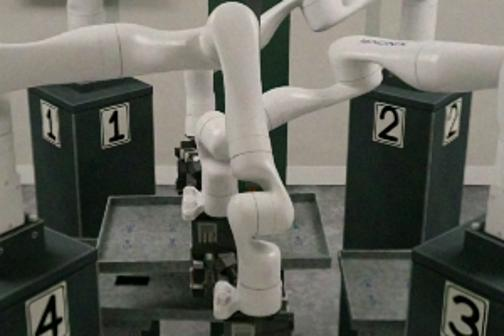

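>>> move(
  arm2={"target": [-0.1425, 0.052, 0.91, 0.1045, 0.9945, 0.0069, 0.0007], "speed": 0.08},
  arm3={"target": [-0.05, -0.116, 0.91, -0.0007, -0.0069, 0.9945, 0.1045], "speed": 0.08},
  arm4={"target": [0.023, -0.503, 0.88, 0, 0, 1, 0], "speed": 0.1},
)

>>> move(
  arm2={"target": [-0.1437, 0.133, 0.907, 0.1045, 0.9945, 0.0069, 0.0007], "speed": 0.1},
  arm3={"target": [-0.0512, -0.035, 0.907, -0.0007, -0.0069, 0.9945, 0.1045], "speed": 0.1},
  cameras=["cam_tips"],
)

>>> zoom_image(
  camera="cam_tips",
  region=[220, 150, 460, 350],
)

Scene clock: 573.13 s.
Joint torques (N m): arm1=[-0.7 -17.19 -4.56 -2.3 0.17 -0.29 0.02] | arm2=[-9.99 -30.89 -0.29 -9.25 -5.08 -2.01 -0.52] | arm3=[8.25 -29.03 -3.43 -4.62 5.72 1.79 0.5] | arm4=[0.17 -19.77 5.18 -1.04 -0.3 0.08 0.04]
Motor temperatures (°C): arm1=[35 40 32 34 39 46 44] | arm2=[31 34 34 34 41 42 40] | arm3=[36 39 29 31 38 47 40] | arm4=[35 38 34 33 36 48 42]
Flange force (N): arm1=[0.8 -5.4 5.1] | arm2=[-0.9 -17.7 -2.7] | arm3=[4.0 -15.4 -2.1] | arm4=[0.9 0.3 -0.4]
move: arm2 done; arm3 done; arm4 done
Joint velocities: within noise
arm1: as last shown
arm1.index_abd_current_ma: 7
arm1.index_pip_current_ma: 7
arm1.index_dip_current_ma: 1
arm1.middle_pip_current_ma: 2
arm1.middle_dip_current_ma: 6
arm1.ring_mcp_current_ma: 4
arm1.ring_abd_current_ma: 8
arm1.ring_pip_current_ma: 8
arm1.ring_dip_current_ma: 6
arm1.thumb_cmc_current_ma: -1
arm1.thumb_mcp_current_ma: 2
arm1.thumb_ipl_current_ma: -4
arm2.joint_positions: joint1_rad=+1.651 joint2_rad=+1.684 joint3_rad=+1.037 joint4_rad=+0.942 joint5_rad=+1.581 joint6_rad=-1.117 joint7_rad=-1.382 hand_index_mcp=+0.955 hand_index_abd=+0.004 hand_index_pip=+0.559 hand_index_dip=-0.919 hand_middle_mcp=+0.963 hand_middle_abd=+0.001 hand_middle_pip=+0.559 hand_middle_dip=-0.919 hand_ring_mcp=+0.969 hand_ring_abd=-0.006 hand_ring_pip=+0.559 hand_ring_dip=-0.919 hand_thumb_cmc=-0.804 hand_thumb_axl=+0.677 hand_thumb_mcp=+0.223 hand_thumb_ipl=+0.168 hand_current_limit=+0.400 hand_speed=-0.600
arm2.joint_status: not commanded
arm2.hand_state: blocked,goal,goal,goal,blocked,goal,goal,goal,blocked,goal,goal,goal,goal,goal,goal,goal
arm2.index_mcp_current_ma: 174
arm2.index_abd_current_ma: 6
arm2.index_pip_current_ma: 4
arm2.index_dip_current_ma: 3
arm2.middle_mcp_current_ma: 223
arm2.middle_abd_current_ma: -3
arm2.middle_pip_current_ma: -2
arm2.middle_dip_current_ma: 2
arm2.ring_mcp_current_ma: 252
arm2.ring_abd_current_ma: -10
arm2.ring_pip_current_ma: 8
arm2.ring_dip_current_ma: 5
arm2.thumb_cmc_current_ma: -6
arm2.thumb_axl_current_ma: 5
arm2.thumb_mcp_current_ma: -11
arm2.thumb_ipl_current_ma: -4
arm2.hand_goal_index_mcp: 0.914
arm2.hand_goal_index_abd: 0.000
arm2.hand_goal_index_pip: 0.560
arm2.hand_goal_index_dip: -0.920
arm2.hand_goal_middle_mcp: 0.914
arm2.hand_goal_middle_abd: 0.000
arm2.hand_goal_middle_pip: 0.560
arm2.hand_goal_middle_dip: -0.920
arm2.hand_goal_ring_mcp: 0.914
arm2.hand_goal_ring_abd: 0.000
arm2.hand_goal_ring_pip: 0.560
arm2.hand_goal_ring_dip: -0.920
arm2.hand_goal_thumb_cmc: -0.800
arm2.hand_goal_thumb_axl: 0.678
arm2.hand_goal_thumb_mcp: 0.226
arm2.hand_goal_thumb_ipl: 0.168
arm2.hand: x=-0.1425 y=+0.0520 z=+0.9100 quat_wxyz=(+0.105, +0.994, +0.007, +0.001)
arm2.hand_target: x=-0.1425 y=+0.0520 z=+0.9100 quat_wxyz=(+0.105, +0.994, +0.007, +0.001)
arm2.hand_status: done (0.000 m and 0.0 deg from the pose sent, 0.023 m and 0.0 deg at the start)
arm3.joint_positions: joint1_rad=-1.530 joint2_rad=+1.750 joint3_rad=-1.312 joint4_rad=+1.261 joint5_rad=+1.854 joint6_rad=+1.360 joint7_rad=+4.287 hand_index_mcp=+1.000 hand_index_abd=-0.002 hand_index_pip=+0.562 hand_index_dip=-0.910 hand_middle_mcp=+1.000 hand_middle_abd=-0.011 hand_middle_pip=+0.562 hand_middle_dip=-0.909 hand_ring_mcp=+0.998 hand_ring_abd=-0.018 hand_ring_pip=+0.563 hand_ring_dip=-0.910 hand_thumb_cmc=-0.803 hand_thumb_axl=+0.677 hand_thumb_mcp=+0.213 hand_thumb_ipl=+0.168 hand_current_limit=+0.400 hand_speed=-0.600
arm3.joint_status: not commanded
arm3.hand_state: blocked,goal,goal,goal,blocked,goal,goal,goal,blocked,goal,goal,goal,goal,goal,goal,goal
arm3.index_mcp_current_ma: 16
arm3.index_abd_current_ma: 7
arm3.index_pip_current_ma: 8
arm3.index_dip_current_ma: -12
arm3.middle_mcp_current_ma: 13
arm3.middle_abd_current_ma: -3
arm3.middle_pip_current_ma: 9
arm3.middle_dip_current_ma: -11
arm3.ring_mcp_current_ma: 4
arm3.ring_abd_current_ma: 4
arm3.ring_pip_current_ma: -1
arm3.ring_dip_current_ma: -5
arm3.thumb_cmc_current_ma: -6
arm3.thumb_axl_current_ma: 4
arm3.thumb_mcp_current_ma: -4
arm3.thumb_ipl_current_ma: -10
arm3.hand_goal_index_mcp: 0.914
arm3.hand_goal_index_abd: 0.000
arm3.hand_goal_index_pip: 0.560
arm3.hand_goal_index_dip: -0.920
arm3.hand_goal_middle_mcp: 0.914
arm3.hand_goal_middle_abd: 0.000
arm3.hand_goal_middle_pip: 0.560
arm3.hand_goal_middle_dip: -0.920
arm3.hand_goal_ring_mcp: 0.914
arm3.hand_goal_ring_abd: 0.000
arm3.hand_goal_ring_pip: 0.560
arm3.hand_goal_ring_dip: -0.920
arm3.hand_goal_thumb_cmc: -0.800
arm3.hand_goal_thumb_axl: 0.678
arm3.hand_goal_thumb_mcp: 0.226
arm3.hand_goal_thumb_ipl: 0.168
arm3.hand: x=-0.0500 y=-0.1160 z=+0.9100 quat_wxyz=(+0.001, +0.007, -0.995, -0.104)
arm3.hand_target: x=-0.0500 y=-0.1160 z=+0.9100 quat_wxyz=(+0.001, +0.007, -0.995, -0.104)
arm3.hand_status: done (0.000 m and 0.0 deg from the pose sent, 0.023 m and 0.0 deg at the start)
arm4.joint_positions: joint1_rad=+2.189 joint2_rad=+1.496 joint3_rad=+0.725 joint4_rad=+1.655 joint5_rad=-1.555 joint6_rad=+0.725 joint7_rad=+2.893 hand_index_mcp=+0.145 hand_index_abd=-0.010 hand_index_pip=-0.488 hand_index_dip=+0.004 hand_middle_mcp=+0.751 hand_middle_abd=+0.002 hand_middle_pip=+0.577 hand_middle_dip=+0.700 hand_ring_mcp=+0.142 hand_ring_abd=-0.009 hand_ring_pip=-0.488 hand_ring_dip=+0.005 hand_thumb_cmc=-0.570 hand_thumb_axl=+0.677 hand_thumb_mcp=+0.219 hand_thumb_ipl=+0.168 hand_current_limit=+0.400 hand_speed=-0.600
arm4.joint_status: not commanded
arm4.hand_state: blocked,goal,goal,goal,goal,goal,goal,goal,blocked,goal,goal,goal,goal,goal,goal,goal
arm4.index_mcp_current_ma: 45
arm4.index_abd_current_ma: -8
arm4.index_pip_current_ma: 23
arm4.index_dip_current_ma: -2
arm4.middle_mcp_current_ma: -9
arm4.middle_abd_current_ma: -7
arm4.middle_pip_current_ma: -3
arm4.middle_dip_current_ma: -19
arm4.ring_mcp_current_ma: 36
arm4.ring_abd_current_ma: 12
arm4.ring_pip_current_ma: 9
arm4.ring_dip_current_ma: 16
arm4.thumb_cmc_current_ma: 8
arm4.thumb_axl_current_ma: 7
arm4.thumb_mcp_current_ma: -3
arm4.thumb_ipl_current_ma: -8
arm4.hand_goal_index_mcp: 0.100
arm4.hand_goal_index_abd: 0.000
arm4.hand_goal_index_pip: -0.500
arm4.hand_goal_index_dip: 0.000
arm4.hand_goal_middle_mcp: 0.754
arm4.hand_goal_middle_abd: 0.000
arm4.hand_goal_middle_pip: 0.576
arm4.hand_goal_middle_dip: 0.696
arm4.hand_goal_ring_mcp: 0.100
arm4.hand_goal_ring_abd: 0.000
arm4.hand_goal_ring_pip: -0.500
arm4.hand_goal_ring_dip: 0.000
arm4.hand_goal_thumb_cmc: -0.570
arm4.hand_goal_thumb_axl: 0.678
arm4.hand_goal_thumb_mcp: 0.226
arm4.hand_goal_thumb_ipl: 0.168
arm4.hand: x=+0.0230 y=-0.5030 z=+0.8800 quat_wxyz=(+0.000, +0.000, +1.000, +0.000)
arm4.hand_target: x=+0.0230 y=-0.5030 z=+0.8800 quat_wxyz=(+0.000, +0.000, +1.000, +0.000)
arm4.hand_status: done (0.000 m and 0.0 deg from the pose sent, 0.020 m and 0.0 deg at the start)
pictures: none

Scene clock: 574.47 s.
Joint torques (N m): arm1=[-0.71 -17.16 -4.63 -2.24 0.17 -0.3 0.05] | arm2=[-11.16 -29.13 -1.07 -8.7 -4.62 -3.73 -0.22] | arm3=[7.82 -31.46 -3.44 -5.35 6.3 0.07 0.8] | arm4=[0.17 -19.76 5.2 -0.96 -0.27 0.11 0.08]
Motor temperatures (°C): arm1=[35 40 32 34 39 46 44] | arm2=[31 34 34 34 41 42 40] | arm3=[36 39 29 31 38 47 40] | arm4=[35 38 34 33 36 48 42]
Flange force (N): arm1=[0.5 -5.2 5.0] | arm2=[-2.6 -18.6 -3.1] | arm3=[2.8 -15.4 -1.8] | arm4=[0.5 0.4 -0.2]
move: arm2 done; arm3 done
Joint velocities: within noise
arm1, arm4: as last shown
arm1.index_mcp_current_ma: -4
arm1.index_abd_current_ma: 15
arm1.index_pip_current_ma: 10
arm1.index_dip_current_ma: 2
arm1.middle_mcp_current_ma: 6
arm1.middle_abd_current_ma: 5
arm1.middle_pip_current_ma: -6
arm1.middle_dip_current_ma: 2
arm1.ring_abd_current_ma: 11
arm1.ring_pip_current_ma: 5
arm1.ring_dip_current_ma: 10
arm1.thumb_cmc_current_ma: -11
arm1.thumb_axl_current_ma: -1
arm1.thumb_mcp_current_ma: -1
arm1.thumb_ipl_current_ma: -3
arm2.joint_positions: joint1_rad=+1.716 joint2_rad=+1.662 joint3_rad=+1.013 joint4_rad=+1.106 joint5_rad=+1.540 joint6_rad=-1.120 joint7_rad=-1.150 hand_index_mcp=+0.956 hand_index_abd=+0.003 hand_index_pip=+0.559 hand_index_dip=-0.919 hand_middle_mcp=+0.963 hand_middle_abd=+0.000 hand_middle_pip=+0.559 hand_middle_dip=-0.919 hand_ring_mcp=+0.968 hand_ring_abd=-0.006 hand_ring_pip=+0.559 hand_ring_dip=-0.919 hand_thumb_cmc=-0.804 hand_thumb_axl=+0.677 hand_thumb_mcp=+0.223 hand_thumb_ipl=+0.168 hand_current_limit=+0.400 hand_speed=-0.600
arm2.joint_status: not commanded
arm2.hand_state: blocked,goal,goal,goal,blocked,goal,goal,goal,blocked,goal,goal,goal,goal,goal,goal,goal
arm2.index_mcp_current_ma: 183
arm2.index_abd_current_ma: 6
arm2.index_pip_current_ma: 8
arm2.index_dip_current_ma: 2
arm2.middle_mcp_current_ma: 228
arm2.middle_abd_current_ma: -5
arm2.middle_pip_current_ma: -10
arm2.middle_dip_current_ma: -1
arm2.ring_mcp_current_ma: 245
arm2.ring_abd_current_ma: -9
arm2.ring_pip_current_ma: 7
arm2.ring_dip_current_ma: 12
arm2.thumb_cmc_current_ma: -11
arm2.thumb_axl_current_ma: 9
arm2.thumb_mcp_current_ma: -6
arm2.thumb_ipl_current_ma: -6
arm2.hand_goal_index_mcp: 0.914
arm2.hand_goal_index_abd: 0.000
arm2.hand_goal_index_pip: 0.560
arm2.hand_goal_index_dip: -0.920
arm2.hand_goal_middle_mcp: 0.914
arm2.hand_goal_middle_abd: 0.000
arm2.hand_goal_middle_pip: 0.560
arm2.hand_goal_middle_dip: -0.920
arm2.hand_goal_ring_mcp: 0.914
arm2.hand_goal_ring_abd: 0.000
arm2.hand_goal_ring_pip: 0.560
arm2.hand_goal_ring_dip: -0.920
arm2.hand_goal_thumb_cmc: -0.800
arm2.hand_goal_thumb_axl: 0.678
arm2.hand_goal_thumb_mcp: 0.226
arm2.hand_goal_thumb_ipl: 0.168
arm2.hand: x=-0.1437 y=+0.1330 z=+0.9070 quat_wxyz=(+0.105, +0.995, +0.007, +0.001)
arm2.hand_target: x=-0.1437 y=+0.1330 z=+0.9070 quat_wxyz=(+0.104, +0.995, +0.007, +0.001)
arm2.hand_status: done (0.000 m and 0.0 deg from the pose sent, 0.081 m and 0.0 deg at the start)
arm3.joint_positions: joint1_rad=-1.479 joint2_rad=+1.753 joint3_rad=-1.317 joint4_rad=+1.080 joint5_rad=+1.820 joint6_rad=+1.306 joint7_rad=+4.516 hand_index_mcp=+1.000 hand_index_abd=-0.004 hand_index_pip=+0.562 hand_index_dip=-0.910 hand_middle_mcp=+1.000 hand_middle_abd=-0.011 hand_middle_pip=+0.561 hand_middle_dip=-0.909 hand_ring_mcp=+0.996 hand_ring_abd=-0.019 hand_ring_pip=+0.563 hand_ring_dip=-0.910 hand_thumb_cmc=-0.803 hand_thumb_axl=+0.677 hand_thumb_mcp=+0.213 hand_thumb_ipl=+0.168 hand_current_limit=+0.400 hand_speed=-0.600
arm3.joint_status: not commanded
arm3.hand_state: blocked,goal,goal,goal,blocked,goal,goal,goal,blocked,goal,goal,goal,goal,goal,goal,goal
arm3.index_mcp_current_ma: 20
arm3.index_abd_current_ma: 7
arm3.index_pip_current_ma: 12
arm3.index_dip_current_ma: -11
arm3.middle_mcp_current_ma: 20
arm3.middle_abd_current_ma: 1
arm3.middle_pip_current_ma: 7
arm3.middle_dip_current_ma: -16
arm3.ring_mcp_current_ma: 10
arm3.ring_abd_current_ma: -1
arm3.ring_pip_current_ma: -3
arm3.ring_dip_current_ma: 3
arm3.thumb_cmc_current_ma: -8
arm3.thumb_axl_current_ma: -7
arm3.thumb_mcp_current_ma: -6
arm3.thumb_ipl_current_ma: -2
arm3.hand_goal_index_mcp: 0.914
arm3.hand_goal_index_abd: 0.000
arm3.hand_goal_index_pip: 0.560
arm3.hand_goal_index_dip: -0.920
arm3.hand_goal_middle_mcp: 0.914
arm3.hand_goal_middle_abd: 0.000
arm3.hand_goal_middle_pip: 0.560
arm3.hand_goal_middle_dip: -0.920
arm3.hand_goal_ring_mcp: 0.914
arm3.hand_goal_ring_abd: 0.000
arm3.hand_goal_ring_pip: 0.560
arm3.hand_goal_ring_dip: -0.920
arm3.hand_goal_thumb_cmc: -0.800
arm3.hand_goal_thumb_axl: 0.678
arm3.hand_goal_thumb_mcp: 0.226
arm3.hand_goal_thumb_ipl: 0.168
arm3.hand: x=-0.0512 y=-0.0350 z=+0.9070 quat_wxyz=(+0.001, +0.007, -0.995, -0.104)
arm3.hand_target: x=-0.0512 y=-0.0350 z=+0.9070 quat_wxyz=(+0.001, +0.007, -0.995, -0.104)
arm3.hand_status: done (0.000 m and 0.0 deg from the pose sent, 0.081 m and 0.0 deg at the start)
arm4.index_mcp_current_ma: 52
arm4.index_abd_current_ma: 18
arm4.index_pip_current_ma: 0
arm4.index_dip_current_ma: 3
arm4.middle_mcp_current_ma: -12
arm4.middle_abd_current_ma: -15
arm4.middle_pip_current_ma: 13
arm4.middle_dip_current_ma: -1
arm4.ring_mcp_current_ma: 27
arm4.ring_abd_current_ma: 1
arm4.ring_pip_current_ma: -2
arm4.thumb_cmc_current_ma: 14
arm4.thumb_axl_current_ma: -10
arm4.thumb_mcp_current_ma: -12
arm4.thumb_ipl_current_ma: 3

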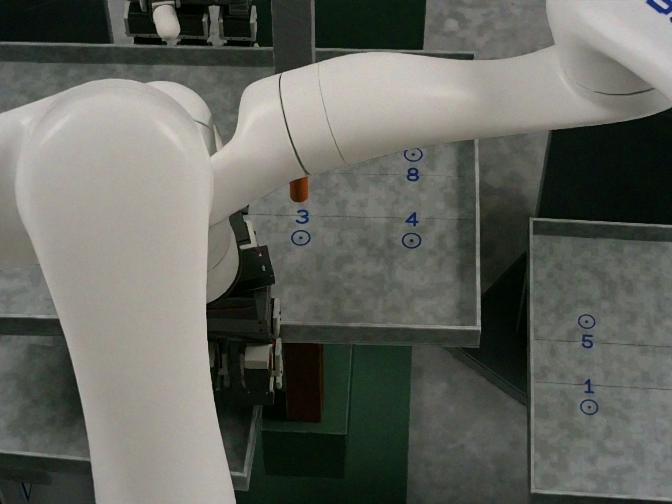

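Scaled by 2.100.

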